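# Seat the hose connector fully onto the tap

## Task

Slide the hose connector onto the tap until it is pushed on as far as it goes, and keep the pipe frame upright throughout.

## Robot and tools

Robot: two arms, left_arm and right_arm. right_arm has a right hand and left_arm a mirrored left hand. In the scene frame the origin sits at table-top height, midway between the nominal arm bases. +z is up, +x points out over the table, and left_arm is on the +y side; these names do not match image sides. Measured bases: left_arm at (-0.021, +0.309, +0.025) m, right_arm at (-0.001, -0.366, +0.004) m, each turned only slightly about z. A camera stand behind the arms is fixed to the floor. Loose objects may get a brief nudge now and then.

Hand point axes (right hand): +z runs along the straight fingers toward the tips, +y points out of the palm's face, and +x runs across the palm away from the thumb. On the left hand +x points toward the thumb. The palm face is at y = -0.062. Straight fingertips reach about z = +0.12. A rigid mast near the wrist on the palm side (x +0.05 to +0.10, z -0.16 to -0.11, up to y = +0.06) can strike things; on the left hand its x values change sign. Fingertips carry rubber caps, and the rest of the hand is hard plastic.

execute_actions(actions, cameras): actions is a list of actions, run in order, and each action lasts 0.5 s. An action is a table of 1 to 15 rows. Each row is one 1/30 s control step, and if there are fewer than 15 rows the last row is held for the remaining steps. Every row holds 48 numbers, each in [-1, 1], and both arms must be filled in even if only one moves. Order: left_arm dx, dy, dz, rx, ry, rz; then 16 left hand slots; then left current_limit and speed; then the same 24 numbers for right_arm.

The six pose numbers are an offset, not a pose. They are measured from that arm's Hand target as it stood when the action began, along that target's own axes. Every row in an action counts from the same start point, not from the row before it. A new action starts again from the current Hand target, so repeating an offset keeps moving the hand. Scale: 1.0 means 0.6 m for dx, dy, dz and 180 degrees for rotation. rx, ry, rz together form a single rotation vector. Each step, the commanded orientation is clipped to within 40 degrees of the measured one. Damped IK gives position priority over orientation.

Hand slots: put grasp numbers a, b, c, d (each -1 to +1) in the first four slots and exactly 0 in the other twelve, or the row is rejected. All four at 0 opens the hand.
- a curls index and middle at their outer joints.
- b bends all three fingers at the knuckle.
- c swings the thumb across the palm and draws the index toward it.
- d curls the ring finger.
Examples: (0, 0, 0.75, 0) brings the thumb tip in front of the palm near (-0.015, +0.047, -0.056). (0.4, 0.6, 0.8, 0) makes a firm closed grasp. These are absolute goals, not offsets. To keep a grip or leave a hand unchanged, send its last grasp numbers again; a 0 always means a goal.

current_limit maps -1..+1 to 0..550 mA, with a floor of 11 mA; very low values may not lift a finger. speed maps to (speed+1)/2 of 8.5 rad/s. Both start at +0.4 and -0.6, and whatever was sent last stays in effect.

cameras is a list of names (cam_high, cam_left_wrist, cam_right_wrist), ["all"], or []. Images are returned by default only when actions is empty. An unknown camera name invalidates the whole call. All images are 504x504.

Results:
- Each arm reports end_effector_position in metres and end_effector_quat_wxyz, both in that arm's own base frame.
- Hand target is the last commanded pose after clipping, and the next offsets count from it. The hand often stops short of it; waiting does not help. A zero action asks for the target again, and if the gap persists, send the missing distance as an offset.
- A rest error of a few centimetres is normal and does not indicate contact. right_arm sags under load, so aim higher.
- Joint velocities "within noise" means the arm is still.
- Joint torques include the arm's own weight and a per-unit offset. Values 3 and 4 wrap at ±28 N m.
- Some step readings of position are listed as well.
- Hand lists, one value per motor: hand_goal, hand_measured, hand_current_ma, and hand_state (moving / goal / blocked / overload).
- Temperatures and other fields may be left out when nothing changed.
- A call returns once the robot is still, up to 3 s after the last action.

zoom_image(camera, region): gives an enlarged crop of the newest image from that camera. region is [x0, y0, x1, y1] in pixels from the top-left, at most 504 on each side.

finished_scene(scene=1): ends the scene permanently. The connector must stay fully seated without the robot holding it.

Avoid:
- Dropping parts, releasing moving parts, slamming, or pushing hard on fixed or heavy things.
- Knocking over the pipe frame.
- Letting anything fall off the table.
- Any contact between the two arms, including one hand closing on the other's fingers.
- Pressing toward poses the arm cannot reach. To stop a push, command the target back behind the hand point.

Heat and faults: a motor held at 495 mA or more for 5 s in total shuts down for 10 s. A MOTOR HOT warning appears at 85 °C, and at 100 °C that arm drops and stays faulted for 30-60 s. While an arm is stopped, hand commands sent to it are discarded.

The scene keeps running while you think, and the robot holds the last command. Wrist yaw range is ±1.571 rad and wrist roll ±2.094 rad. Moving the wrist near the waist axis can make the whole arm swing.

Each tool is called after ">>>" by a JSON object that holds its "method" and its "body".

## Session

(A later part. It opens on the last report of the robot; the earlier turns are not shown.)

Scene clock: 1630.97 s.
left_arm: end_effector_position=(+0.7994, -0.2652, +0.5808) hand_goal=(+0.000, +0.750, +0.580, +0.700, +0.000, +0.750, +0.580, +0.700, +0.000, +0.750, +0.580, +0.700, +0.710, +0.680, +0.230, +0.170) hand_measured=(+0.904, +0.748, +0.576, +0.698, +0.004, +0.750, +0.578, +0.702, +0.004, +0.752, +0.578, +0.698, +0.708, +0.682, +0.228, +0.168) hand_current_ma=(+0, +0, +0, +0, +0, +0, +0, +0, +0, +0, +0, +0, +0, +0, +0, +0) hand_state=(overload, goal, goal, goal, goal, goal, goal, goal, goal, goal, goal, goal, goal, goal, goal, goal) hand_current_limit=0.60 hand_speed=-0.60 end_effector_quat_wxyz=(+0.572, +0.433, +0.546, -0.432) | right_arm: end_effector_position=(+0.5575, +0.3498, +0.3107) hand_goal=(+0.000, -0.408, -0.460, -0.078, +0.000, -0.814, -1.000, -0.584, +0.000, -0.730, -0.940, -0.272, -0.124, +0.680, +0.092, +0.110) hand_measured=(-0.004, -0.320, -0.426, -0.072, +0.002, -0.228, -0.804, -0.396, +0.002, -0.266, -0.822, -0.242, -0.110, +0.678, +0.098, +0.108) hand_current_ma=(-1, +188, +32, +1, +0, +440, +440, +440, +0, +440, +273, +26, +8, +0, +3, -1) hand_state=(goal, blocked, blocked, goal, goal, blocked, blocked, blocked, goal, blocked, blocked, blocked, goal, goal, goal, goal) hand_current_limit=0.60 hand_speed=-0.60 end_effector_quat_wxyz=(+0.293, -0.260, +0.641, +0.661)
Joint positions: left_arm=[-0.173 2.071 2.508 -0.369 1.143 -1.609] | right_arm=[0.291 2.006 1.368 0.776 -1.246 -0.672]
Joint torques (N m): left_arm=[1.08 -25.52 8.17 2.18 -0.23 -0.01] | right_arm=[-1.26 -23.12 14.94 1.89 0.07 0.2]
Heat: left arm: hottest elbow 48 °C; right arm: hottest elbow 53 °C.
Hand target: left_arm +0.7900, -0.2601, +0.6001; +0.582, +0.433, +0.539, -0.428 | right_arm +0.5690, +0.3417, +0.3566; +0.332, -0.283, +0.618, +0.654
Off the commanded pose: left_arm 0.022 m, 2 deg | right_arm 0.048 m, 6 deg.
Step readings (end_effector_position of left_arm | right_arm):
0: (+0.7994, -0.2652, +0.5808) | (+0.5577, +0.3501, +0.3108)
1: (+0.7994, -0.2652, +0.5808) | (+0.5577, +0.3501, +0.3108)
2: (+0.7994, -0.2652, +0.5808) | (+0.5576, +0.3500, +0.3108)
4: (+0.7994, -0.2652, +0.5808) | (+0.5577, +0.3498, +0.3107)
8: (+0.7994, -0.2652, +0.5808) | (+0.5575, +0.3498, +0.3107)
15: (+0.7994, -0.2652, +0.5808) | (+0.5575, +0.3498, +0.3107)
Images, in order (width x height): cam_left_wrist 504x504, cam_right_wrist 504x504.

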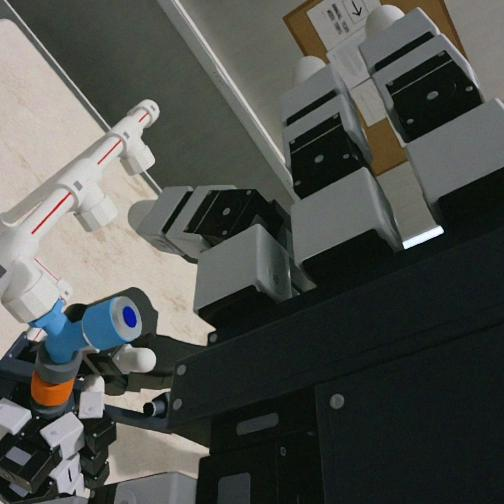

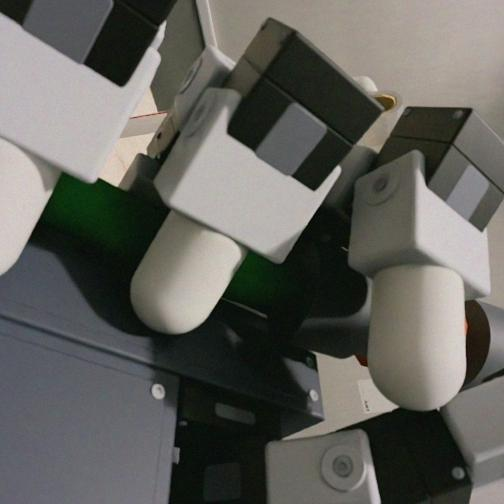

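>>> {"method": "execute_actions", "body": {"actions": [[[0,0,0,0,0,0,0,0,0,0,0,0,0,0,0,0,0,0,0,0,0,0,0.6,-0.6,-0.0002,0,-0.0025,0,0,0,1,0.86,0.55,0.95,0,0,0,0,0,0,0,0,0,0,0,0,0.6,-0.6],[0,0,0,0,0,0,0,0,0,0,0,0,0,0,0,0,0,0,0,0,0,0,0.6,-0.6,-0.0004,0,-0.005,0,0,0,1,0.86,0.55,0.95,0,0,0,0,0,0,0,0,0,0,0,0,0.6,-0.6],[0,0,0,0,0,0,0,0,0,0,0,0,0,0,0,0,0,0,0,0,0,0,0.6,-0.6,-0.0006,0,-0.0075,0,0,0,1,0.86,0.55,0.95,0,0,0,0,0,0,0,0,0,0,0,0,0.6,-0.6],[0,0,0,0,0,0,0,0,0,0,0,0,0,0,0,0,0,0,0,0,0,0,0.6,-0.6,-0.0008,0,-0.01,0,0,0,1,0.86,0.55,0.95,0,0,0,0,0,0,0,0,0,0,0,0,0.6,-0.6]]], "cameras": ["cam_left_wrist","cam_right_wrist"]}}

>>> {"method": "zoom_image", "body": {"camera": "cam_left_wrist", "region": [24, 352, 80, 408]}}

>>> {"method": "zoom_image", "body": {"camera": "cam_right_wrist", "region": [404, 280, 504, 380]}}

Scene clock: 1632.67 s.
left_arm: end_effector_position=(+0.7994, -0.2652, +0.5808) hand_goal=(+0.000, +0.750, +0.580, +0.700, +0.000, +0.750, +0.580, +0.700, +0.000, +0.750, +0.580, +0.700, +0.710, +0.680, +0.230, +0.170) hand_measured=(+0.904, +0.748, +0.576, +0.698, +0.004, +0.750, +0.578, +0.702, +0.004, +0.752, +0.578, +0.698, +0.708, +0.682, +0.228, +0.168) hand_current_ma=(+0, +0, +0, +0, +0, +0, +0, +0, +0, +0, +0, +0, +0, +0, +0, +0) hand_state=(overload, goal, goal, goal, goal, goal, goal, goal, goal, goal, goal, goal, goal, goal, goal, goal) hand_current_limit=0.60 hand_speed=-0.60 end_effector_quat_wxyz=(+0.572, +0.433, +0.546, -0.432) | right_arm: end_effector_position=(+0.5569, +0.3484, +0.3107) hand_goal=(+0.000, -0.408, -0.460, -0.078, +0.000, -0.814, -1.000, -0.584, +0.000, -0.730, -0.940, -0.272, -0.124, +0.680, +0.092, +0.110) hand_measured=(-0.004, -0.320, -0.426, -0.072, +0.002, -0.228, -0.804, -0.396, +0.002, -0.266, -0.822, -0.242, -0.110, +0.678, +0.098, +0.108) hand_current_ma=(-1, +188, +32, +1, +0, +440, +440, +440, +0, +440, +273, +26, +8, +0, +3, -1) hand_state=(goal, blocked, blocked, goal, goal, blocked, blocked, blocked, goal, blocked, blocked, blocked, goal, goal, goal, goal) hand_current_limit=0.60 hand_speed=-0.60 end_effector_quat_wxyz=(+0.289, -0.261, +0.641, +0.662)
Joint positions: left_arm=[-0.173 2.071 2.508 -0.369 1.143 -1.609] | right_arm=[0.289 2.006 1.368 0.776 -1.255 -0.667]
Joint torques (N m): left_arm=[1.08 -25.52 8.16 2.18 -0.23 -0.01] | right_arm=[-1.9 -23.36 14.49 2.15 0.08 0.19]
Heat: left arm: hottest elbow 48 °C; right arm: hottest elbow 54 °C.
Hand target: left_arm +0.7900, -0.2601, +0.6001; +0.582, +0.433, +0.539, -0.428 | right_arm +0.5691, +0.3357, +0.3565; +0.332, -0.283, +0.618, +0.654
Off the commanded pose: left_arm 0.022 m, 2 deg | right_arm 0.049 m, 6 deg.
Step readings (end_effector_position of left_arm | right_arm):
0: (+0.7994, -0.2652, +0.5808) | (+0.5575, +0.3498, +0.3107)
1: (+0.7994, -0.2652, +0.5808) | (+0.5576, +0.3496, +0.3107)
2: (+0.7994, -0.2652, +0.5808) | (+0.5575, +0.3495, +0.3107)
4: (+0.7994, -0.2652, +0.5808) | (+0.5573, +0.3493, +0.3107)
8: (+0.7994, -0.2652, +0.5808) | (+0.5570, +0.3487, +0.3107)
15: (+0.7994, -0.2652, +0.5808) | (+0.5569, +0.3484, +0.3107)
Images, in order (width x height): cam_left_wrist 504x504, cam_right_wrist 504x504.

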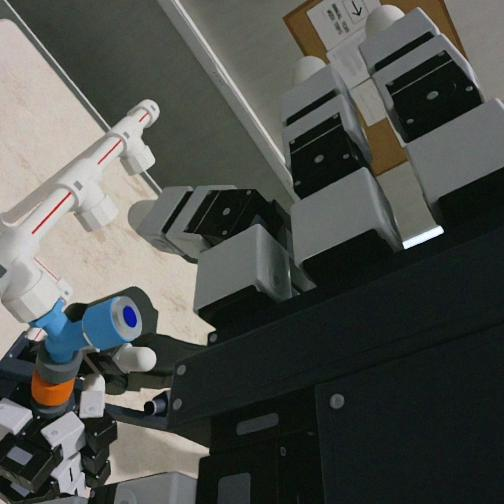

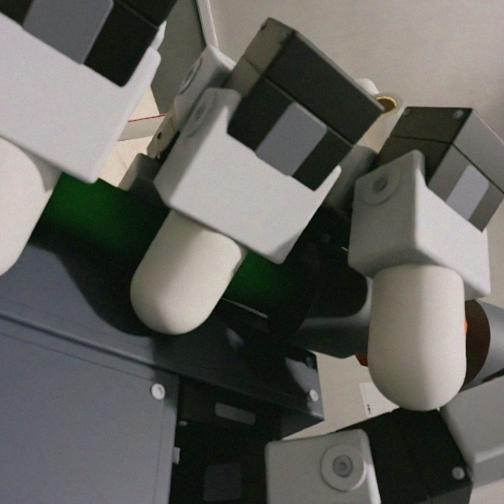

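Scaled by 9.000 from the camera's 504x504 image, which has a finer 720x720 frame.

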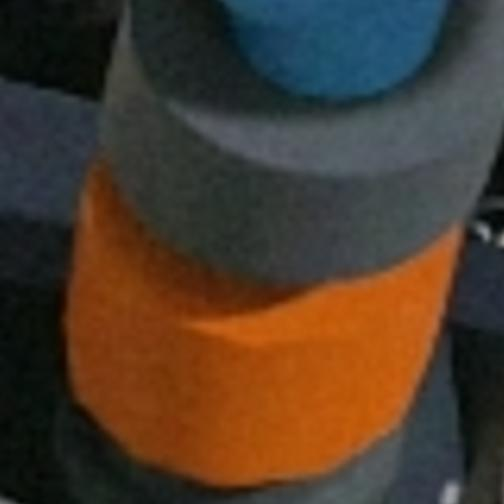

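Scaled by 5.040 from the camera's 504x504 image, which has a finer 720x720 frame.

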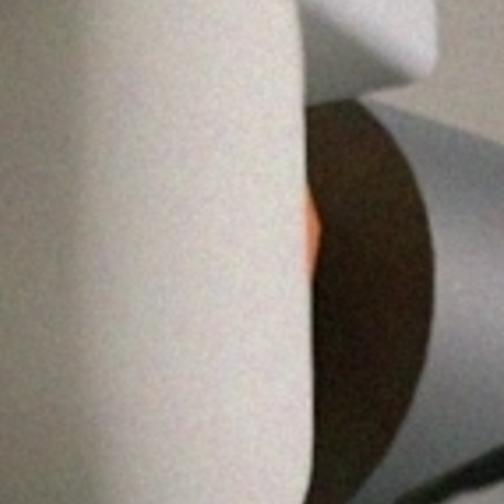

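>>> {"method": "execute_actions", "body": {"actions": [[[0,0,0,0,0,0,0,0,0,0,0,0,0,0,0,0,0,0,0,0,0,0,0.6,-0.6,0.0113,-0.0065,-0.0013,0.0017,0.0014,0.006,1,0.86,0.55,0.95,0,0,0,0,0,0,0,0,0,0,0,0,0.6,-0.6],[0,0,0,0,0,0,0,0,0,0,0,0,0,0,0,0,0,0,0,0,0,0,0.6,-0.6,0.0226,-0.0131,-0.0027,0.0034,0.0028,0.0119,1,0.86,0.55,0.95,0,0,0,0,0,0,0,0,0,0,0,0,0.6,-0.6],[0,0,0,0,0,0,0,0,0,0,0,0,0,0,0,0,0,0,0,0,0,0,0.6,-0.6,0.0339,-0.0196,-0.004,0.0051,0.0043,0.0179,1,0.86,0.55,0.95,0,0,0,0,0,0,0,0,0,0,0,0,0.6,-0.6]]]}}

Scene clock: 1633.90 s.
left_arm: end_effector_position=(+0.7994, -0.2652, +0.5808) hand_goal=(+0.000, +0.750, +0.580, +0.700, +0.000, +0.750, +0.580, +0.700, +0.000, +0.750, +0.580, +0.700, +0.710, +0.680, +0.230, +0.170) hand_measured=(+0.904, +0.748, +0.576, +0.698, +0.004, +0.750, +0.578, +0.702, +0.004, +0.752, +0.578, +0.698, +0.708, +0.682, +0.228, +0.168) hand_current_ma=(+0, +0, +0, +0, +0, +0, +0, +0, +0, +0, +0, +0, +0, +0, +0, +0) hand_state=(overload, goal, goal, goal, goal, goal, goal, goal, goal, goal, goal, goal, goal, goal, goal, goal) hand_current_limit=0.60 hand_speed=-0.60 end_effector_quat_wxyz=(+0.572, +0.433, +0.546, -0.432) | right_arm: end_effector_position=(+0.5571, +0.3483, +0.3105) hand_goal=(+0.000, -0.408, -0.460, -0.078, +0.000, -0.814, -1.000, -0.584, +0.000, -0.730, -0.940, -0.272, -0.124, +0.680, +0.092, +0.110) hand_measured=(-0.004, -0.320, -0.426, -0.072, +0.002, -0.228, -0.804, -0.396, +0.002, -0.266, -0.822, -0.242, -0.110, +0.678, +0.098, +0.108) hand_current_ma=(-1, +188, +32, +1, +0, +440, +440, +440, +0, +440, +273, +26, +8, +0, +3, -1) hand_state=(goal, blocked, blocked, goal, goal, blocked, blocked, blocked, goal, blocked, blocked, blocked, goal, goal, goal, goal) hand_current_limit=0.60 hand_speed=-0.60 end_effector_quat_wxyz=(+0.287, -0.261, +0.641, +0.662)
Joint positions: left_arm=[-0.173 2.071 2.508 -0.369 1.143 -1.609] | right_arm=[0.288 2.006 1.368 0.773 -1.256 -0.667]
Joint torques (N m): left_arm=[1.08 -25.52 8.17 2.17 -0.23 -0.01] | right_arm=[-1.73 -22.48 11.23 1.57 0.12 0.14]
Heat: left arm: hottest elbow 48 °C; right arm: hottest elbow 54 °C.
Hand target: left_arm +0.7900, -0.2601, +0.6001; +0.582, +0.433, +0.539, -0.428 | right_arm +0.5657, +0.3350, +0.3331; +0.311, -0.267, +0.634, +0.656
Off the commanded pose: left_arm 0.022 m, 2 deg | right_arm 0.028 m, 3 deg.
Step readings (end_effector_position of left_arm | right_arm):
0: (+0.7994, -0.2652, +0.5808) | (+0.5569, +0.3484, +0.3107)
1: (+0.7994, -0.2652, +0.5808) | (+0.5569, +0.3484, +0.3107)
2: (+0.7994, -0.2652, +0.5808) | (+0.5569, +0.3484, +0.3107)
4: (+0.7994, -0.2652, +0.5808) | (+0.5569, +0.3484, +0.3107)
8: (+0.7994, -0.2652, +0.5808) | (+0.5571, +0.3483, +0.3105)
15: (+0.7994, -0.2652, +0.5808) | (+0.5571, +0.3483, +0.3105)

>>> {"method": "execute_actions", "body": {"actions": [[[0,0,0,0,0,0,0,0,0,0,0,0,0,0,0,0,0,0,0,0,0,0,0.6,-0.6,0.0101,-0.0054,-0.0016,0.0013,0.0011,0.0045,1,0.86,0.55,0.95,0,0,0,0,0,0,0,0,0,0,0,0,0.6,-0.6],[0,0,0,0,0,0,0,0,0,0,0,0,0,0,0,0,0,0,0,0,0,0,0.6,-0.6,0.0203,-0.0108,-0.0032,0.0025,0.0021,0.0089,1,0.86,0.55,0.95,0,0,0,0,0,0,0,0,0,0,0,0,0.6,-0.6],[0,0,0,0,0,0,0,0,0,0,0,0,0,0,0,0,0,0,0,0,0,0,0.6,-0.6,0.0304,-0.0162,-0.0048,0.0038,0.0032,0.0134,1,0.86,0.55,0.95,0,0,0,0,0,0,0,0,0,0,0,0,0.6,-0.6]]], "cameras": ["cam_left_wrist","cam_right_wrist"]}}

>>> {"method": "zoom_image", "body": {"camera": "cam_left_wrist", "region": [24, 352, 80, 408]}}

>>> {"method": "zoom_image", "body": {"camera": "cam_right_wrist", "region": [404, 280, 504, 380]}}

Scene clock: 1635.67 s.
left_arm: end_effector_position=(+0.7994, -0.2652, +0.5808) hand_goal=(+0.000, +0.750, +0.580, +0.700, +0.000, +0.750, +0.580, +0.700, +0.000, +0.750, +0.580, +0.700, +0.710, +0.680, +0.230, +0.170) hand_measured=(+0.904, +0.748, +0.576, +0.698, +0.004, +0.750, +0.578, +0.702, +0.004, +0.752, +0.578, +0.698, +0.708, +0.682, +0.228, +0.168) hand_current_ma=(+0, +0, +0, +0, +0, +0, +0, +0, +0, +0, +0, +0, +0, +0, +0, +0) hand_state=(overload, goal, goal, goal, goal, goal, goal, goal, goal, goal, goal, goal, goal, goal, goal, goal) hand_current_limit=0.60 hand_speed=-0.60 end_effector_quat_wxyz=(+0.572, +0.433, +0.546, -0.432) | right_arm: end_effector_position=(+0.5563, +0.3476, +0.3080) hand_goal=(+0.000, -0.408, -0.460, -0.078, +0.000, -0.814, -1.000, -0.584, +0.000, -0.730, -0.940, -0.272, -0.124, +0.680, +0.092, +0.110) hand_measured=(-0.004, -0.320, -0.426, -0.072, +0.002, -0.228, -0.804, -0.396, +0.002, -0.266, -0.822, -0.242, -0.110, +0.678, +0.098, +0.108) hand_current_ma=(-1, +188, +32, +1, +0, +440, +440, +440, +0, +440, +273, +26, +8, +0, +3, -1) hand_state=(goal, blocked, blocked, goal, goal, blocked, blocked, blocked, goal, blocked, blocked, blocked, goal, goal, goal, goal) hand_current_limit=0.60 hand_speed=-0.60 end_effector_quat_wxyz=(+0.285, -0.259, +0.643, +0.662)
Joint positions: left_arm=[-0.173 2.071 2.508 -0.369 1.143 -1.609] | right_arm=[0.288 2.006 1.362 0.773 -1.258 -0.667]
Joint torques (N m): left_arm=[1.08 -25.52 8.17 2.18 -0.24 -0.01] | right_arm=[-1.67 -21.89 8.25 1.5 0.13 0.08]
Heat: left arm: hottest elbow 47 °C; right arm: hottest elbow 54 °C.
Hand target: left_arm +0.7900, -0.2601, +0.6001; +0.582, +0.433, +0.539, -0.428 | right_arm +0.5607, +0.3335, +0.3130; +0.296, -0.255, +0.644, +0.657
Off the commanded pose: left_arm 0.022 m, 2 deg | right_arm 0.016 m, 1 deg.
Step readings (end_effector_position of left_arm | right_arm):
0: (+0.7994, -0.2652, +0.5808) | (+0.5571, +0.3483, +0.3105)
1: (+0.7994, -0.2652, +0.5808) | (+0.5571, +0.3483, +0.3105)
2: (+0.7994, -0.2652, +0.5808) | (+0.5571, +0.3483, +0.3105)
4: (+0.7994, -0.2652, +0.5808) | (+0.5570, +0.3482, +0.3104)
8: (+0.7994, -0.2652, +0.5808) | (+0.5567, +0.3477, +0.3091)
15: (+0.7994, -0.2652, +0.5808) | (+0.5563, +0.3476, +0.3080)
Images, in order (width x height): cam_left_wrist 504x504, cam_right_wrist 504x504.

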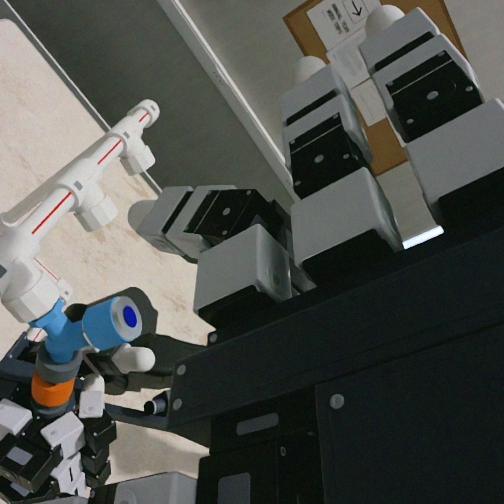

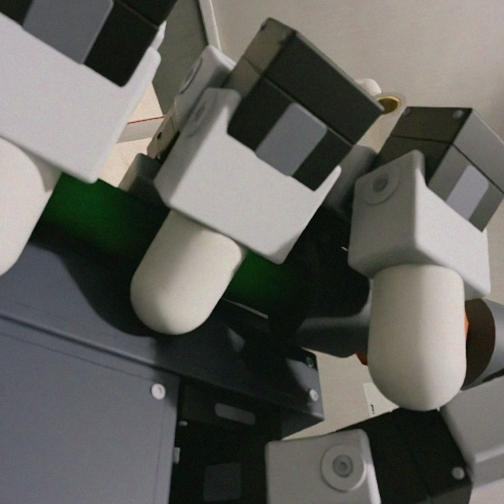

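Scaled by 9.000 from the camera's 504x504 image, which has a finer 720x720 frame.

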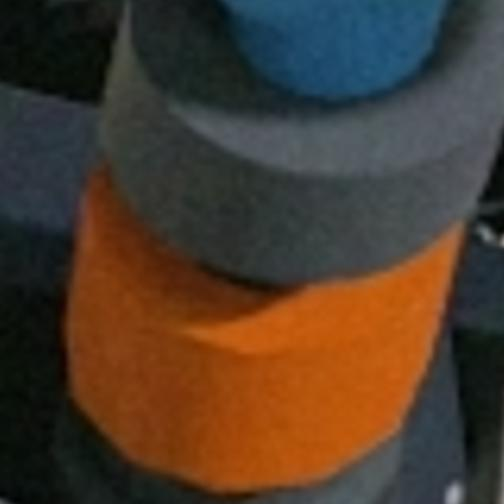

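Scaled by 5.040 from the camera's 504x504 image, which has a finer 720x720 frame.

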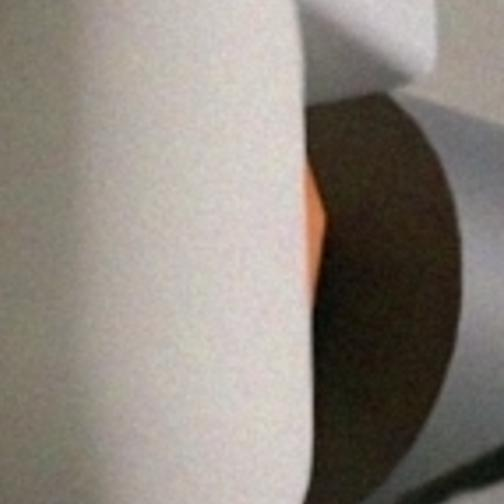

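>>> {"method": "execute_actions", "body": {"actions": [[[0,0,0,0,0,0,0,0,0,0,0,0,0,0,0,0,0,0,0,0,0,0,0.6,-0.6,0.0006,0.0001,0.01,0,0,0,1,0.86,0.55,0.95,0,0,0,0,0,0,0,0,0,0,0,0,0.6,-0.6],[0,0,0,0,0,0,0,0,0,0,0,0,0,0,0,0,0,0,0,0,0,0,0.6,-0.6,0.0012,0.0001,0.02,0,0,0,1,0.86,0.55,0.95,0,0,0,0,0,0,0,0,0,0,0,0,0.6,-0.6],[0,0,0,0,0,0,0,0,0,0,0,0,0,0,0,0,0,0,0,0,0,0,0.6,-0.6,0.0018,0.0002,0.03,0,0,0,1,0.86,0.55,0.95,0,0,0,0,0,0,0,0,0,0,0,0,0.6,-0.6]]]}}

Scene clock: 1637.27 s.
left_arm: end_effector_position=(+0.7994, -0.2652, +0.5808) hand_goal=(+0.000, +0.750, +0.580, +0.700, +0.000, +0.750, +0.580, +0.700, +0.000, +0.750, +0.580, +0.700, +0.710, +0.680, +0.230, +0.170) hand_measured=(+0.904, +0.748, +0.576, +0.698, +0.004, +0.750, +0.578, +0.702, +0.004, +0.752, +0.578, +0.698, +0.708, +0.682, +0.228, +0.168) hand_current_ma=(+0, +0, +0, +0, +0, +0, +0, +0, +0, +0, +0, +0, +0, +0, +0, +0) hand_state=(overload, goal, goal, goal, goal, goal, goal, goal, goal, goal, goal, goal, goal, goal, goal, goal) hand_current_limit=0.60 hand_speed=-0.60 end_effector_quat_wxyz=(+0.572, +0.433, +0.546, -0.432) | right_arm: end_effector_position=(+0.5585, +0.3500, +0.3068) hand_goal=(+0.000, -0.408, -0.460, -0.078, +0.000, -0.814, -1.000, -0.584, +0.000, -0.730, -0.940, -0.272, -0.124, +0.680, +0.092, +0.110) hand_measured=(-0.004, -0.320, -0.426, -0.072, +0.002, -0.228, -0.804, -0.396, +0.002, -0.266, -0.822, -0.242, -0.110, +0.678, +0.098, +0.108) hand_current_ma=(-1, +188, +32, +1, +0, +440, +440, +440, +0, +440, +273, +26, +8, +0, +3, -1) hand_state=(goal, blocked, blocked, goal, goal, blocked, blocked, blocked, goal, blocked, blocked, blocked, goal, goal, goal, goal) hand_current_limit=0.60 hand_speed=-0.60 end_effector_quat_wxyz=(+0.293, -0.256, +0.644, +0.658)
Joint positions: left_arm=[-0.173 2.071 2.508 -0.369 1.143 -1.609] | right_arm=[0.29 2.006 1.362 0.762 -1.237 -0.685]
Joint torques (N m): left_arm=[1.08 -25.52 8.16 2.17 -0.23 -0.01] | right_arm=[0.09 -21.13 9.72 1.09 0.41 0.16]
Heat: left arm: hottest elbow 47 °C; right arm: hottest elbow 54 °C.
Hand target: left_arm +0.7900, -0.2601, +0.6001; +0.582, +0.433, +0.539, -0.428 | right_arm +0.5607, +0.3515, +0.3130; +0.296, -0.255, +0.644, +0.657
Off the commanded pose: left_arm 0.022 m, 2 deg | right_arm 0.007 m, 0 deg.
Step readings (end_effector_position of left_arm | right_arm):
0: (+0.7994, -0.2652, +0.5808) | (+0.5563, +0.3476, +0.3080)
1: (+0.7994, -0.2652, +0.5808) | (+0.5563, +0.3476, +0.3080)
2: (+0.7994, -0.2652, +0.5808) | (+0.5563, +0.3476, +0.3080)
4: (+0.7994, -0.2652, +0.5808) | (+0.5571, +0.3478, +0.3079)
8: (+0.7994, -0.2652, +0.5808) | (+0.5582, +0.3495, +0.3074)
15: (+0.7994, -0.2652, +0.5808) | (+0.5585, +0.3500, +0.3069)

>>> {"method": "execute_actions", "body": {"actions": [], "cameras": ["cam_left_wrist","cam_right_wrist"]}}

>>> {"method": "zoom_image", "body": {"camera": "cam_left_wrist", "region": [24, 352, 80, 408]}}

>>> {"method": "zoom_image", "body": {"camera": "cam_right_wrist", "region": [404, 280, 504, 380]}}

Scene clock: 1637.63 s.
left_arm: end_effector_position=(+0.7994, -0.2652, +0.5808) hand_goal=(+0.000, +0.750, +0.580, +0.700, +0.000, +0.750, +0.580, +0.700, +0.000, +0.750, +0.580, +0.700, +0.710, +0.680, +0.230, +0.170) hand_measured=(+0.904, +0.748, +0.576, +0.698, +0.004, +0.750, +0.578, +0.702, +0.004, +0.752, +0.578, +0.698, +0.708, +0.682, +0.228, +0.168) hand_current_ma=(+0, +0, +0, +0, +0, +0, +0, +0, +0, +0, +0, +0, +0, +0, +0, +0) hand_state=(overload, goal, goal, goal, goal, goal, goal, goal, goal, goal, goal, goal, goal, goal, goal, goal) hand_current_limit=0.60 hand_speed=-0.60 end_effector_quat_wxyz=(+0.572, +0.433, +0.546, -0.432) | right_arm: end_effector_position=(+0.5585, +0.3500, +0.3068) hand_goal=(+0.000, -0.408, -0.460, -0.078, +0.000, -0.814, -1.000, -0.584, +0.000, -0.730, -0.940, -0.272, -0.124, +0.680, +0.092, +0.110) hand_measured=(-0.004, -0.320, -0.426, -0.072, +0.002, -0.228, -0.804, -0.396, +0.002, -0.266, -0.822, -0.242, -0.110, +0.678, +0.098, +0.108) hand_current_ma=(-1, +188, +32, +1, +0, +440, +440, +440, +0, +440, +273, +26, +8, +0, +3, -1) hand_state=(goal, blocked, blocked, goal, goal, blocked, blocked, blocked, goal, blocked, blocked, blocked, goal, goal, goal, goal) hand_current_limit=0.60 hand_speed=-0.60 end_effector_quat_wxyz=(+0.293, -0.256, +0.644, +0.658)
Joint positions: left_arm=[-0.173 2.071 2.508 -0.369 1.143 -1.609] | right_arm=[0.29 2.006 1.362 0.762 -1.237 -0.685]
Joint velocities: within noise
Joint torques (N m): left_arm=[1.08 -25.52 8.17 2.18 -0.23 -0.01] | right_arm=[0.03 -21.19 9.7 1.2 0.42 0.18]
Motor temperatures (°C): left_arm=[36 43 47 35 28 32] | right_arm=[34 47 54 31 33 29]
Heat: left arm: hottest elbow 47 °C; right arm: hottest elbow 54 °C.
Hand target: left_arm +0.7900, -0.2601, +0.6001; +0.582, +0.433, +0.539, -0.428 | right_arm +0.5607, +0.3515, +0.3130; +0.296, -0.255, +0.644, +0.657
Off the commanded pose: left_arm 0.022 m, 2 deg | right_arm 0.007 m, 0 deg.
Images, in order (width x height): cam_left_wrist 504x504, cam_right_wrist 504x504.

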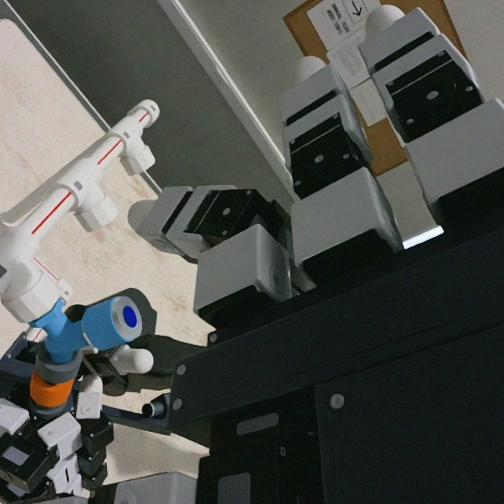

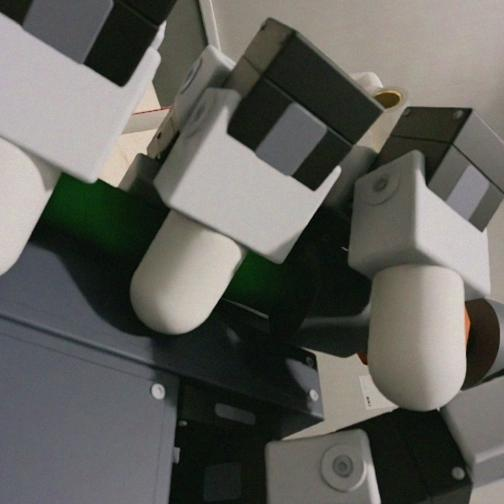

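Scaled by 9.000 from the camera's 504x504 image, which has a finer 720x720 frame.

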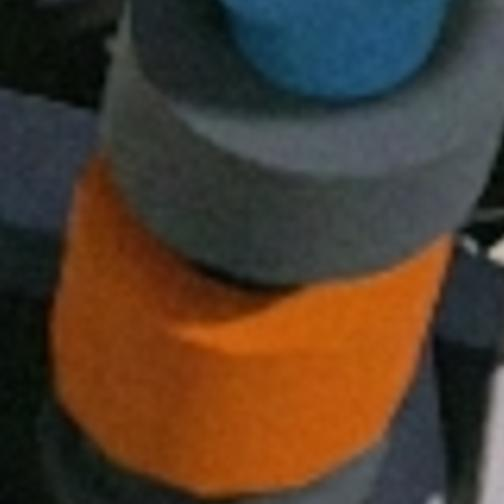

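Scaled by 5.040 from the camera's 504x504 image, which has a finer 720x720 frame.

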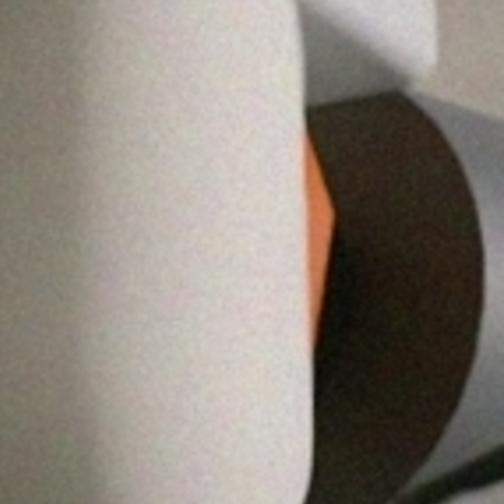

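>>> {"method": "execute_actions", "body": {"actions": [[[0,0,0,0,0,0,0,0,0,0,0,0,0,0,0,0,0,0,0,0,0,0,0.6,-0.6,0.0003,0,0.0055,0,0,0,1,0.86,0.55,0.95,0,0,0,0,0,0,0,0,0,0,0,0,0.6,-0.6],[0,0,0,0,0,0,0,0,0,0,0,0,0,0,0,0,0,0,0,0,0,0,0.6,-0.6,0.0006,0.0001,0.011,0,0,0,1,0.86,0.55,0.95,0,0,0,0,0,0,0,0,0,0,0,0,0.6,-0.6],[0,0,0,0,0,0,0,0,0,0,0,0,0,0,0,0,0,0,0,0,0,0,0.6,-0.6,0.001,0.0001,0.0167,0,0,0,1,0.86,0.55,0.95,0,0,0,0,0,0,0,0,0,0,0,0,0.6,-0.6]]], "cameras": ["cam_left_wrist","cam_right_wrist"]}}

>>> {"method": "zoom_image", "body": {"camera": "cam_left_wrist", "region": [24, 352, 80, 408]}}

>>> {"method": "zoom_image", "body": {"camera": "cam_right_wrist", "region": [404, 280, 504, 380]}}

Scene clock: 1640.43 s.
left_arm: end_effector_position=(+0.7994, -0.2652, +0.5808) hand_goal=(+0.000, +0.750, +0.580, +0.700, +0.000, +0.750, +0.580, +0.700, +0.000, +0.750, +0.580, +0.700, +0.710, +0.680, +0.230, +0.170) hand_measured=(+0.904, +0.748, +0.576, +0.698, +0.004, +0.750, +0.578, +0.702, +0.004, +0.752, +0.578, +0.698, +0.708, +0.682, +0.228, +0.168) hand_current_ma=(+0, +0, +0, +0, +0, +0, +0, +0, +0, +0, +0, +0, +0, +0, +0, +0) hand_state=(overload, goal, goal, goal, goal, goal, goal, goal, goal, goal, goal, goal, goal, goal, goal, goal) hand_current_limit=0.60 hand_speed=-0.60 end_effector_quat_wxyz=(+0.572, +0.433, +0.546, -0.432) | right_arm: end_effector_position=(+0.5592, +0.3557, +0.3061) hand_goal=(+0.000, -0.408, -0.460, -0.078, +0.000, -0.814, -1.000, -0.584, +0.000, -0.730, -0.940, -0.272, -0.124, +0.680, +0.092, +0.110) hand_measured=(-0.004, -0.322, -0.426, -0.074, +0.002, -0.228, -0.804, -0.396, +0.002, -0.266, -0.822, -0.242, -0.108, +0.678, +0.100, +0.108) hand_current_ma=(-1, +178, +32, +1, +0, +440, +440, +440, +0, +440, +273, +26, +9, +0, +4, -1) hand_state=(goal, blocked, blocked, goal, goal, blocked, blocked, blocked, goal, blocked, blocked, blocked, goal, goal, goal, goal) hand_current_limit=0.60 hand_speed=-0.60 end_effector_quat_wxyz=(+0.293, -0.250, +0.647, +0.658)
Joint positions: left_arm=[-0.173 2.071 2.508 -0.369 1.143 -1.609] | right_arm=[0.299 2.006 1.362 0.751 -1.22 -0.687]
Joint torques (N m): left_arm=[1.14 -25.52 8.17 2.17 -0.23 -0.01] | right_arm=[0.67 -20.6 10.66 1.26 0.34 0.13]
Heat: left arm: hottest elbow 47 °C; right arm: hottest elbow 54 °C.
Hand target: left_arm +0.7900, -0.2601, +0.6001; +0.582, +0.433, +0.539, -0.428 | right_arm +0.5607, +0.3617, +0.3130; +0.296, -0.255, +0.644, +0.657
Off the commanded pose: left_arm 0.022 m, 2 deg | right_arm 0.009 m, 1 deg.
Step readings (end_effector_position of left_arm | right_arm):
0: (+0.7994, -0.2652, +0.5808) | (+0.5585, +0.3500, +0.3068)
1: (+0.7994, -0.2652, +0.5808) | (+0.5586, +0.3500, +0.3068)
2: (+0.7994, -0.2652, +0.5808) | (+0.5586, +0.3503, +0.3068)
4: (+0.7994, -0.2652, +0.5808) | (+0.5592, +0.3511, +0.3066)
8: (+0.7994, -0.2652, +0.5808) | (+0.5598, +0.3541, +0.3063)
15: (+0.7994, -0.2652, +0.5808) | (+0.5593, +0.3554, +0.3061)
Images, in order (width x height): cam_left_wrist 504x504, cam_right_wrist 504x504.

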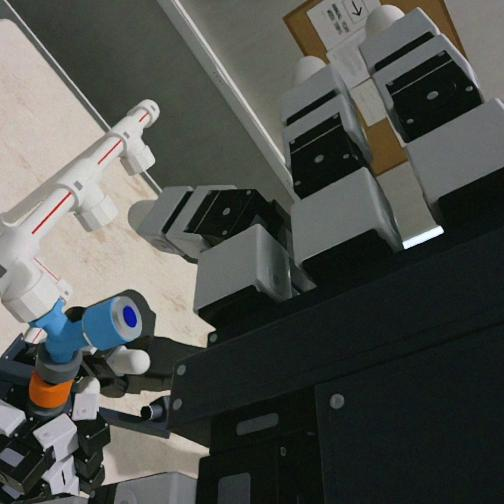

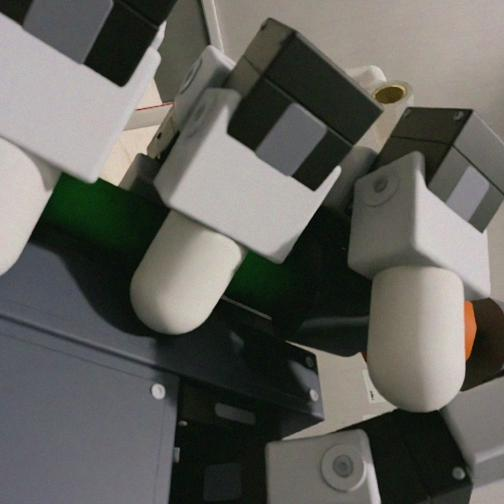

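Scaled by 9.000 from the camera's 504x504 image, which has a finer 720x720 frame.

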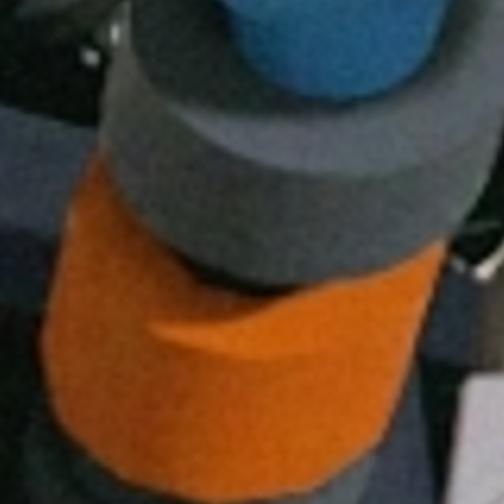

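Scaled by 5.040 from the camera's 504x504 image, which has a finer 720x720 frame.

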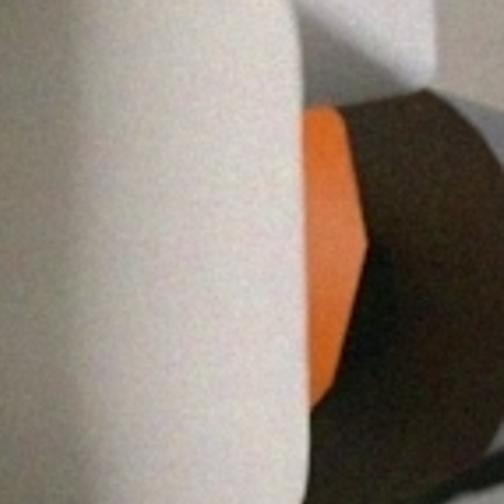

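>>> {"method": "zoom_image", "body": {"camera": "cam_left_wrist", "region": [0, 340, 140, 480]}}

>>> {"method": "zoom_image", "body": {"camera": "cam_right_wrist", "region": [220, 200, 504, 484]}}

Scaled by 3.600 from the camera's 504x504 image, which has a finer 720x720 frame.

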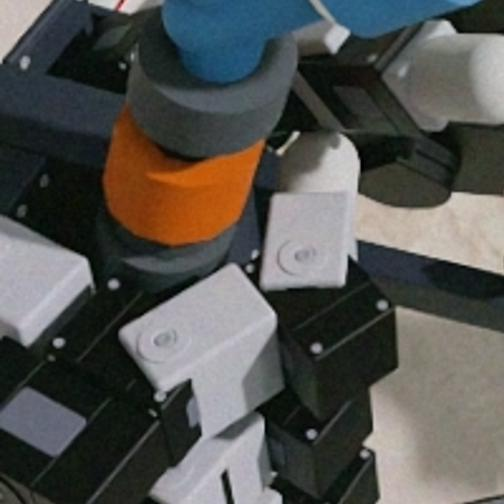

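Scaled by 1.775 from the camera's 504x504 image, which has a finer 720x720 frame.

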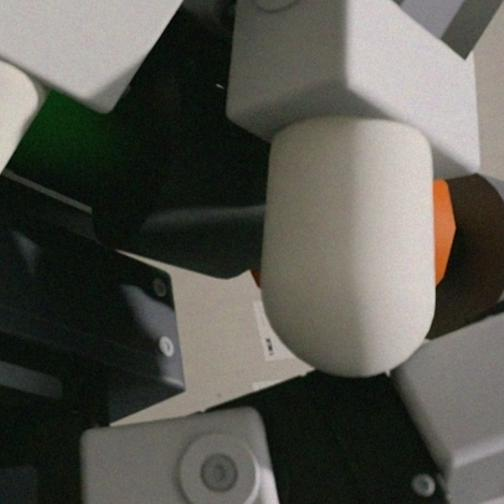

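>>> {"method": "execute_actions", "body": {"actions": [[[0,0,0,0,0,0,0,0,0,0,0,0,0,0,0,0,0,0,0,0,0,0,0.6,-0.6,-0.0071,0.0053,0.0008,-0.0012,-0.001,-0.0043,1,0.86,0.55,0.95,0,0,0,0,0,0,0,0,0,0,0,0,0.6,-0.6],[0,0,0,0,0,0,0,0,0,0,0,0,0,0,0,0,0,0,0,0,0,0,0.6,-0.6,-0.0142,0.0106,0.0015,-0.0025,-0.0021,-0.0087,1,0.86,0.55,0.95,0,0,0,0,0,0,0,0,0,0,0,0,0.6,-0.6],[0,0,0,0,0,0,0,0,0,0,0,0,0,0,0,0,0,0,0,0,0,0,0.6,-0.6,-0.0214,0.0159,0.0023,-0.0037,-0.0031,-0.013,1,0.86,0.55,0.95,0,0,0,0,0,0,0,0,0,0,0,0,0.6,-0.6]],[[0,0,0,0,0,0,0,0,0,0,0,0,0,0,0,0,0,0,0,0,0,0,0.6,-0.6,-0.0071,0.0053,0.0008,-0.0012,-0.001,-0.0043,1,0.86,0.55,0.95,0,0,0,0,0,0,0,0,0,0,0,0,0.6,-0.6],[0,0,0,0,0,0,0,0,0,0,0,0,0,0,0,0,0,0,0,0,0,0,0.6,-0.6,-0.0142,0.0106,0.0015,-0.0025,-0.0021,-0.0087,1,0.86,0.55,0.95,0,0,0,0,0,0,0,0,0,0,0,0,0.6,-0.6],[0,0,0,0,0,0,0,0,0,0,0,0,0,0,0,0,0,0,0,0,0,0,0.6,-0.6,-0.0214,0.0159,0.0023,-0.0037,-0.0031,-0.013,1,0.86,0.55,0.95,0,0,0,0,0,0,0,0,0,0,0,0,0.6,-0.6]]], "cameras": ["cam_left_wrist","cam_right_wrist"]}}

>>> {"method": "zoom_image", "body": {"camera": "cam_left_wrist", "region": [24, 352, 80, 408]}}

>>> {"method": "zoom_image", "body": {"camera": "cam_right_wrist", "region": [404, 280, 504, 380]}}

Scene clock: 1649.90 s.
left_arm: end_effector_position=(+0.7994, -0.2652, +0.5808) hand_goal=(+0.000, +0.750, +0.580, +0.700, +0.000, +0.750, +0.580, +0.700, +0.000, +0.750, +0.580, +0.700, +0.710, +0.680, +0.230, +0.170) hand_measured=(+0.904, +0.748, +0.576, +0.698, +0.004, +0.750, +0.578, +0.702, +0.004, +0.752, +0.578, +0.698, +0.708, +0.682, +0.228, +0.168) hand_current_ma=(+0, +0, +0, +0, +0, +0, +0, +0, +0, +0, +0, +0, +0, +0, +0, +0) hand_state=(overload, goal, goal, goal, goal, goal, goal, goal, goal, goal, goal, goal, goal, goal, goal, goal) hand_current_limit=0.60 hand_speed=-0.60 end_effector_quat_wxyz=(+0.572, +0.433, +0.546, -0.432) | right_arm: end_effector_position=(+0.5602, +0.3560, +0.3091) hand_goal=(+0.000, -0.408, -0.460, -0.078, +0.000, -0.814, -1.000, -0.584, +0.000, -0.730, -0.940, -0.272, -0.124, +0.680, +0.092, +0.110) hand_measured=(-0.004, -0.322, -0.426, -0.074, +0.002, -0.228, -0.804, -0.396, +0.002, -0.266, -0.822, -0.242, -0.108, +0.678, +0.100, +0.108) hand_current_ma=(-1, +176, +32, +1, +0, +440, +440, +440, +0, +440, +273, +26, +10, +0, +4, -1) hand_state=(goal, blocked, blocked, goal, goal, blocked, blocked, blocked, goal, blocked, blocked, blocked, goal, goal, goal, goal) hand_current_limit=0.60 hand_speed=-0.60 end_effector_quat_wxyz=(+0.296, -0.252, +0.645, +0.658)
Joint positions: left_arm=[-0.173 2.071 2.508 -0.369 1.143 -1.609] | right_arm=[0.299 2.006 1.37 0.751 -1.22 -0.687]
Joint torques (N m): left_arm=[1.03 -25.52 8.16 2.18 -0.23 -0.01] | right_arm=[0.56 -21.95 14.37 2.15 0.34 0.15]
Heat: left arm: hottest elbow 47 °C; right arm: hottest elbow 54 °C.
Hand target: left_arm +0.7900, -0.2601, +0.6001; +0.582, +0.433, +0.539, -0.428 | right_arm +0.5643, +0.3628, +0.3449; +0.326, -0.279, +0.623, +0.654
Off the commanded pose: left_arm 0.022 m, 2 deg | right_arm 0.037 m, 5 deg.
Step readings (end_effector_position of left_arm | right_arm):
0: (+0.7994, -0.2652, +0.5808) | (+0.5592, +0.3557, +0.3061)
1: (+0.7994, -0.2652, +0.5808) | (+0.5592, +0.3557, +0.3061)
2: (+0.7994, -0.2652, +0.5808) | (+0.5592, +0.3557, +0.3061)
4: (+0.7994, -0.2652, +0.5808) | (+0.5592, +0.3557, +0.3061)
8: (+0.7994, -0.2652, +0.5808) | (+0.5592, +0.3557, +0.3061)
15: (+0.7994, -0.2652, +0.5808) | (+0.5592, +0.3557, +0.3061)
16: (+0.7994, -0.2652, +0.5808) | (+0.5592, +0.3557, +0.3061)
17: (+0.7994, -0.2652, +0.5808) | (+0.5592, +0.3557, +0.3061)
19: (+0.7994, -0.2652, +0.5808) | (+0.5594, +0.3557, +0.3065)
23: (+0.7994, -0.2652, +0.5808) | (+0.5602, +0.3560, +0.3090)
30: (+0.7994, -0.2652, +0.5808) | (+0.5602, +0.3560, +0.3091)
Images, in order (width x height): cam_left_wrist 504x504, cam_right_wrist 504x504.

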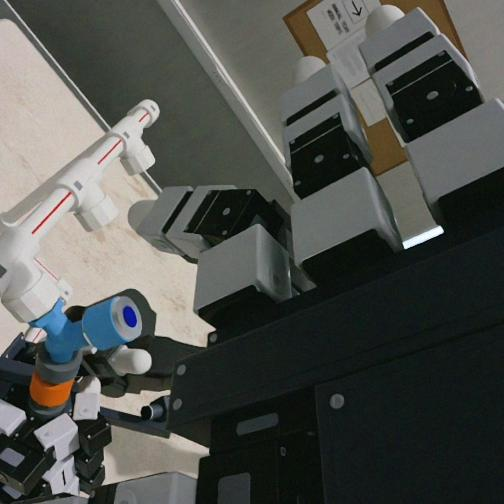

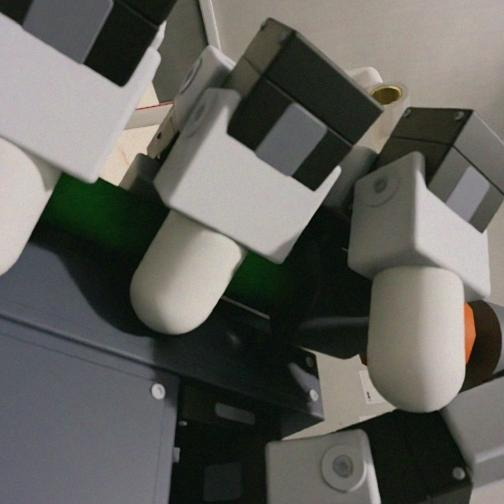

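Scaled by 9.000 from the camera's 504x504 image, which has a finer 720x720 frame.

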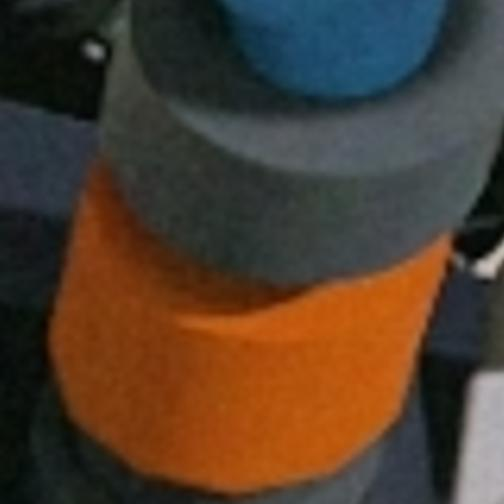

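Scaled by 5.040 from the camera's 504x504 image, which has a finer 720x720 frame.

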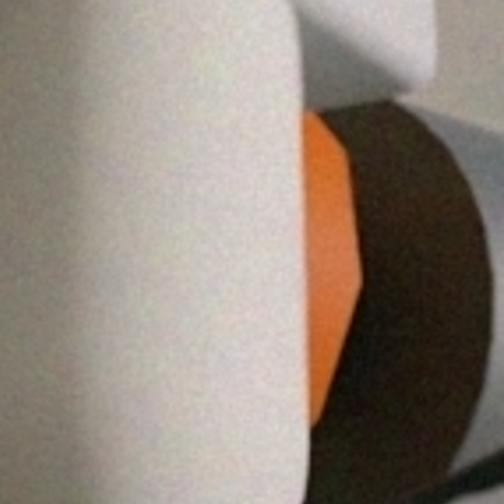

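>>> {"method": "execute_actions", "body": {"actions": [[[0,0,0,0,0,0,0,0,0,0,0,0,0,0,0,0,0,0,0,0,0,0,0.6,-0.6,-0.0004,0,-0.006,0,0,0,1,0.86,0.55,0.95,0,0,0,0,0,0,0,0,0,0,0,0,0.6,-0.6],[0,0,0,0,0,0,0,0,0,0,0,0,0,0,0,0,0,0,0,0,0,0,0.6,-0.6,-0.0008,-0.0001,-0.012,0,0,0,1,0.86,0.55,0.95,0,0,0,0,0,0,0,0,0,0,0,0,0.6,-0.6],[0,0,0,0,0,0,0,0,0,0,0,0,0,0,0,0,0,0,0,0,0,0,0.6,-0.6,-0.0012,-0.0001,-0.018,0,0,0,1,0.86,0.55,0.95,0,0,0,0,0,0,0,0,0,0,0,0,0.6,-0.6],[0,0,0,0,0,0,0,0,0,0,0,0,0,0,0,0,0,0,0,0,0,0,0.6,-0.6,-0.0016,-0.0001,-0.0235,0,0,0,1,0.86,0.55,0.95,0,0,0,0,0,0,0,0,0,0,0,0,0.6,-0.6]]], "cameras": ["cam_left_wrist","cam_right_wrist"]}}

>>> {"method": "zoom_image", "body": {"camera": "cam_left_wrist", "region": [24, 352, 80, 408]}}

>>> {"method": "zoom_image", "body": {"camera": "cam_right_wrist", "region": [404, 280, 504, 380]}}

Scene clock: 1651.80 s.
left_arm: end_effector_position=(+0.7994, -0.2652, +0.5808) hand_goal=(+0.000, +0.750, +0.580, +0.700, +0.000, +0.750, +0.580, +0.700, +0.000, +0.750, +0.580, +0.700, +0.710, +0.680, +0.230, +0.170) hand_measured=(+0.904, +0.748, +0.576, +0.698, +0.004, +0.750, +0.578, +0.702, +0.004, +0.752, +0.578, +0.698, +0.708, +0.682, +0.228, +0.168) hand_current_ma=(+0, +0, +0, +0, +0, +0, +0, +0, +0, +0, +0, +0, +0, +0, +0, +0) hand_state=(overload, goal, goal, goal, goal, goal, goal, goal, goal, goal, goal, goal, goal, goal, goal, goal) hand_current_limit=0.60 hand_speed=-0.60 end_effector_quat_wxyz=(+0.572, +0.433, +0.546, -0.432) | right_arm: end_effector_position=(+0.5596, +0.3524, +0.3088) hand_goal=(+0.000, -0.408, -0.460, -0.078, +0.000, -0.814, -1.000, -0.584, +0.000, -0.730, -0.940, -0.272, -0.124, +0.680, +0.092, +0.110) hand_measured=(-0.004, -0.322, -0.426, -0.074, +0.002, -0.228, -0.804, -0.396, +0.002, -0.266, -0.822, -0.242, -0.108, +0.678, +0.100, +0.108) hand_current_ma=(-1, +176, +32, +1, +0, +440, +440, +440, +0, +440, +273, +26, +10, +0, +4, -1) hand_state=(goal, blocked, blocked, goal, goal, blocked, blocked, blocked, goal, blocked, blocked, blocked, goal, goal, goal, goal) hand_current_limit=0.60 hand_speed=-0.60 end_effector_quat_wxyz=(+0.293, -0.256, +0.645, +0.658)
Joint positions: left_arm=[-0.173 2.071 2.508 -0.369 1.143 -1.609] | right_arm=[0.293 2.006 1.37 0.751 -1.235 -0.687]
Joint torques (N m): left_arm=[1.03 -25.52 8.17 2.19 -0.23 -0.01] | right_arm=[-0.5 -22.65 13.31 2.73 0.07 0.22]
Heat: left arm: hottest elbow 47 °C; right arm: hottest elbow 54 °C.
Hand target: left_arm +0.7900, -0.2601, +0.6001; +0.582, +0.433, +0.539, -0.428 | right_arm +0.5644, +0.3485, +0.3446; +0.326, -0.279, +0.623, +0.654
Off the commanded pose: left_arm 0.022 m, 2 deg | right_arm 0.036 m, 5 deg.
Step readings (end_effector_position of left_arm | right_arm):
0: (+0.7994, -0.2652, +0.5808) | (+0.5602, +0.3560, +0.3091)
1: (+0.7994, -0.2652, +0.5808) | (+0.5602, +0.3560, +0.3091)
2: (+0.7994, -0.2652, +0.5808) | (+0.5601, +0.3560, +0.3091)
4: (+0.7994, -0.2652, +0.5808) | (+0.5596, +0.3559, +0.3090)
8: (+0.7994, -0.2652, +0.5808) | (+0.5586, +0.3548, +0.3089)
15: (+0.7994, -0.2652, +0.5808) | (+0.5596, +0.3526, +0.3088)
Images, in order (width x height): cam_left_wrist 504x504, cam_right_wrist 504x504.

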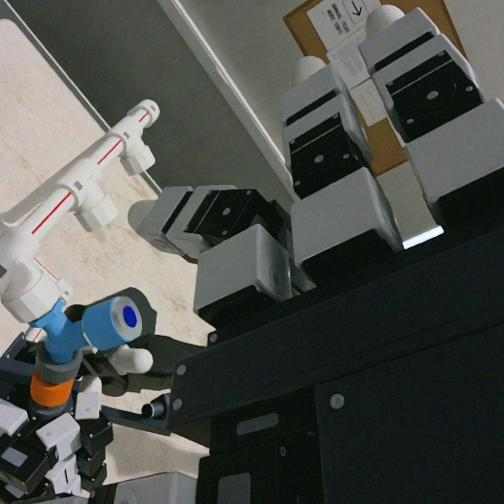

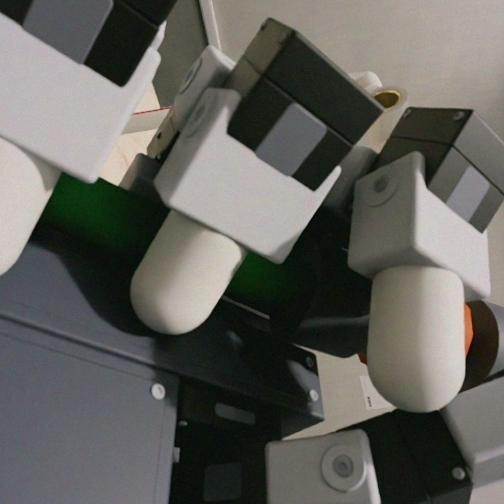

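Scaled by 9.000 from the camera's 504x504 image, which has a finer 720x720 frame.

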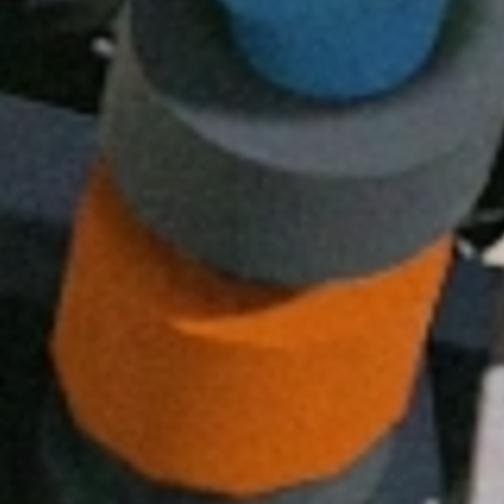

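Scaled by 5.040 from the camera's 504x504 image, which has a finer 720x720 frame.

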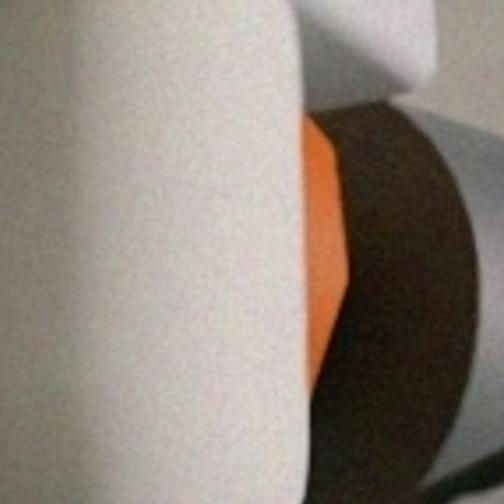

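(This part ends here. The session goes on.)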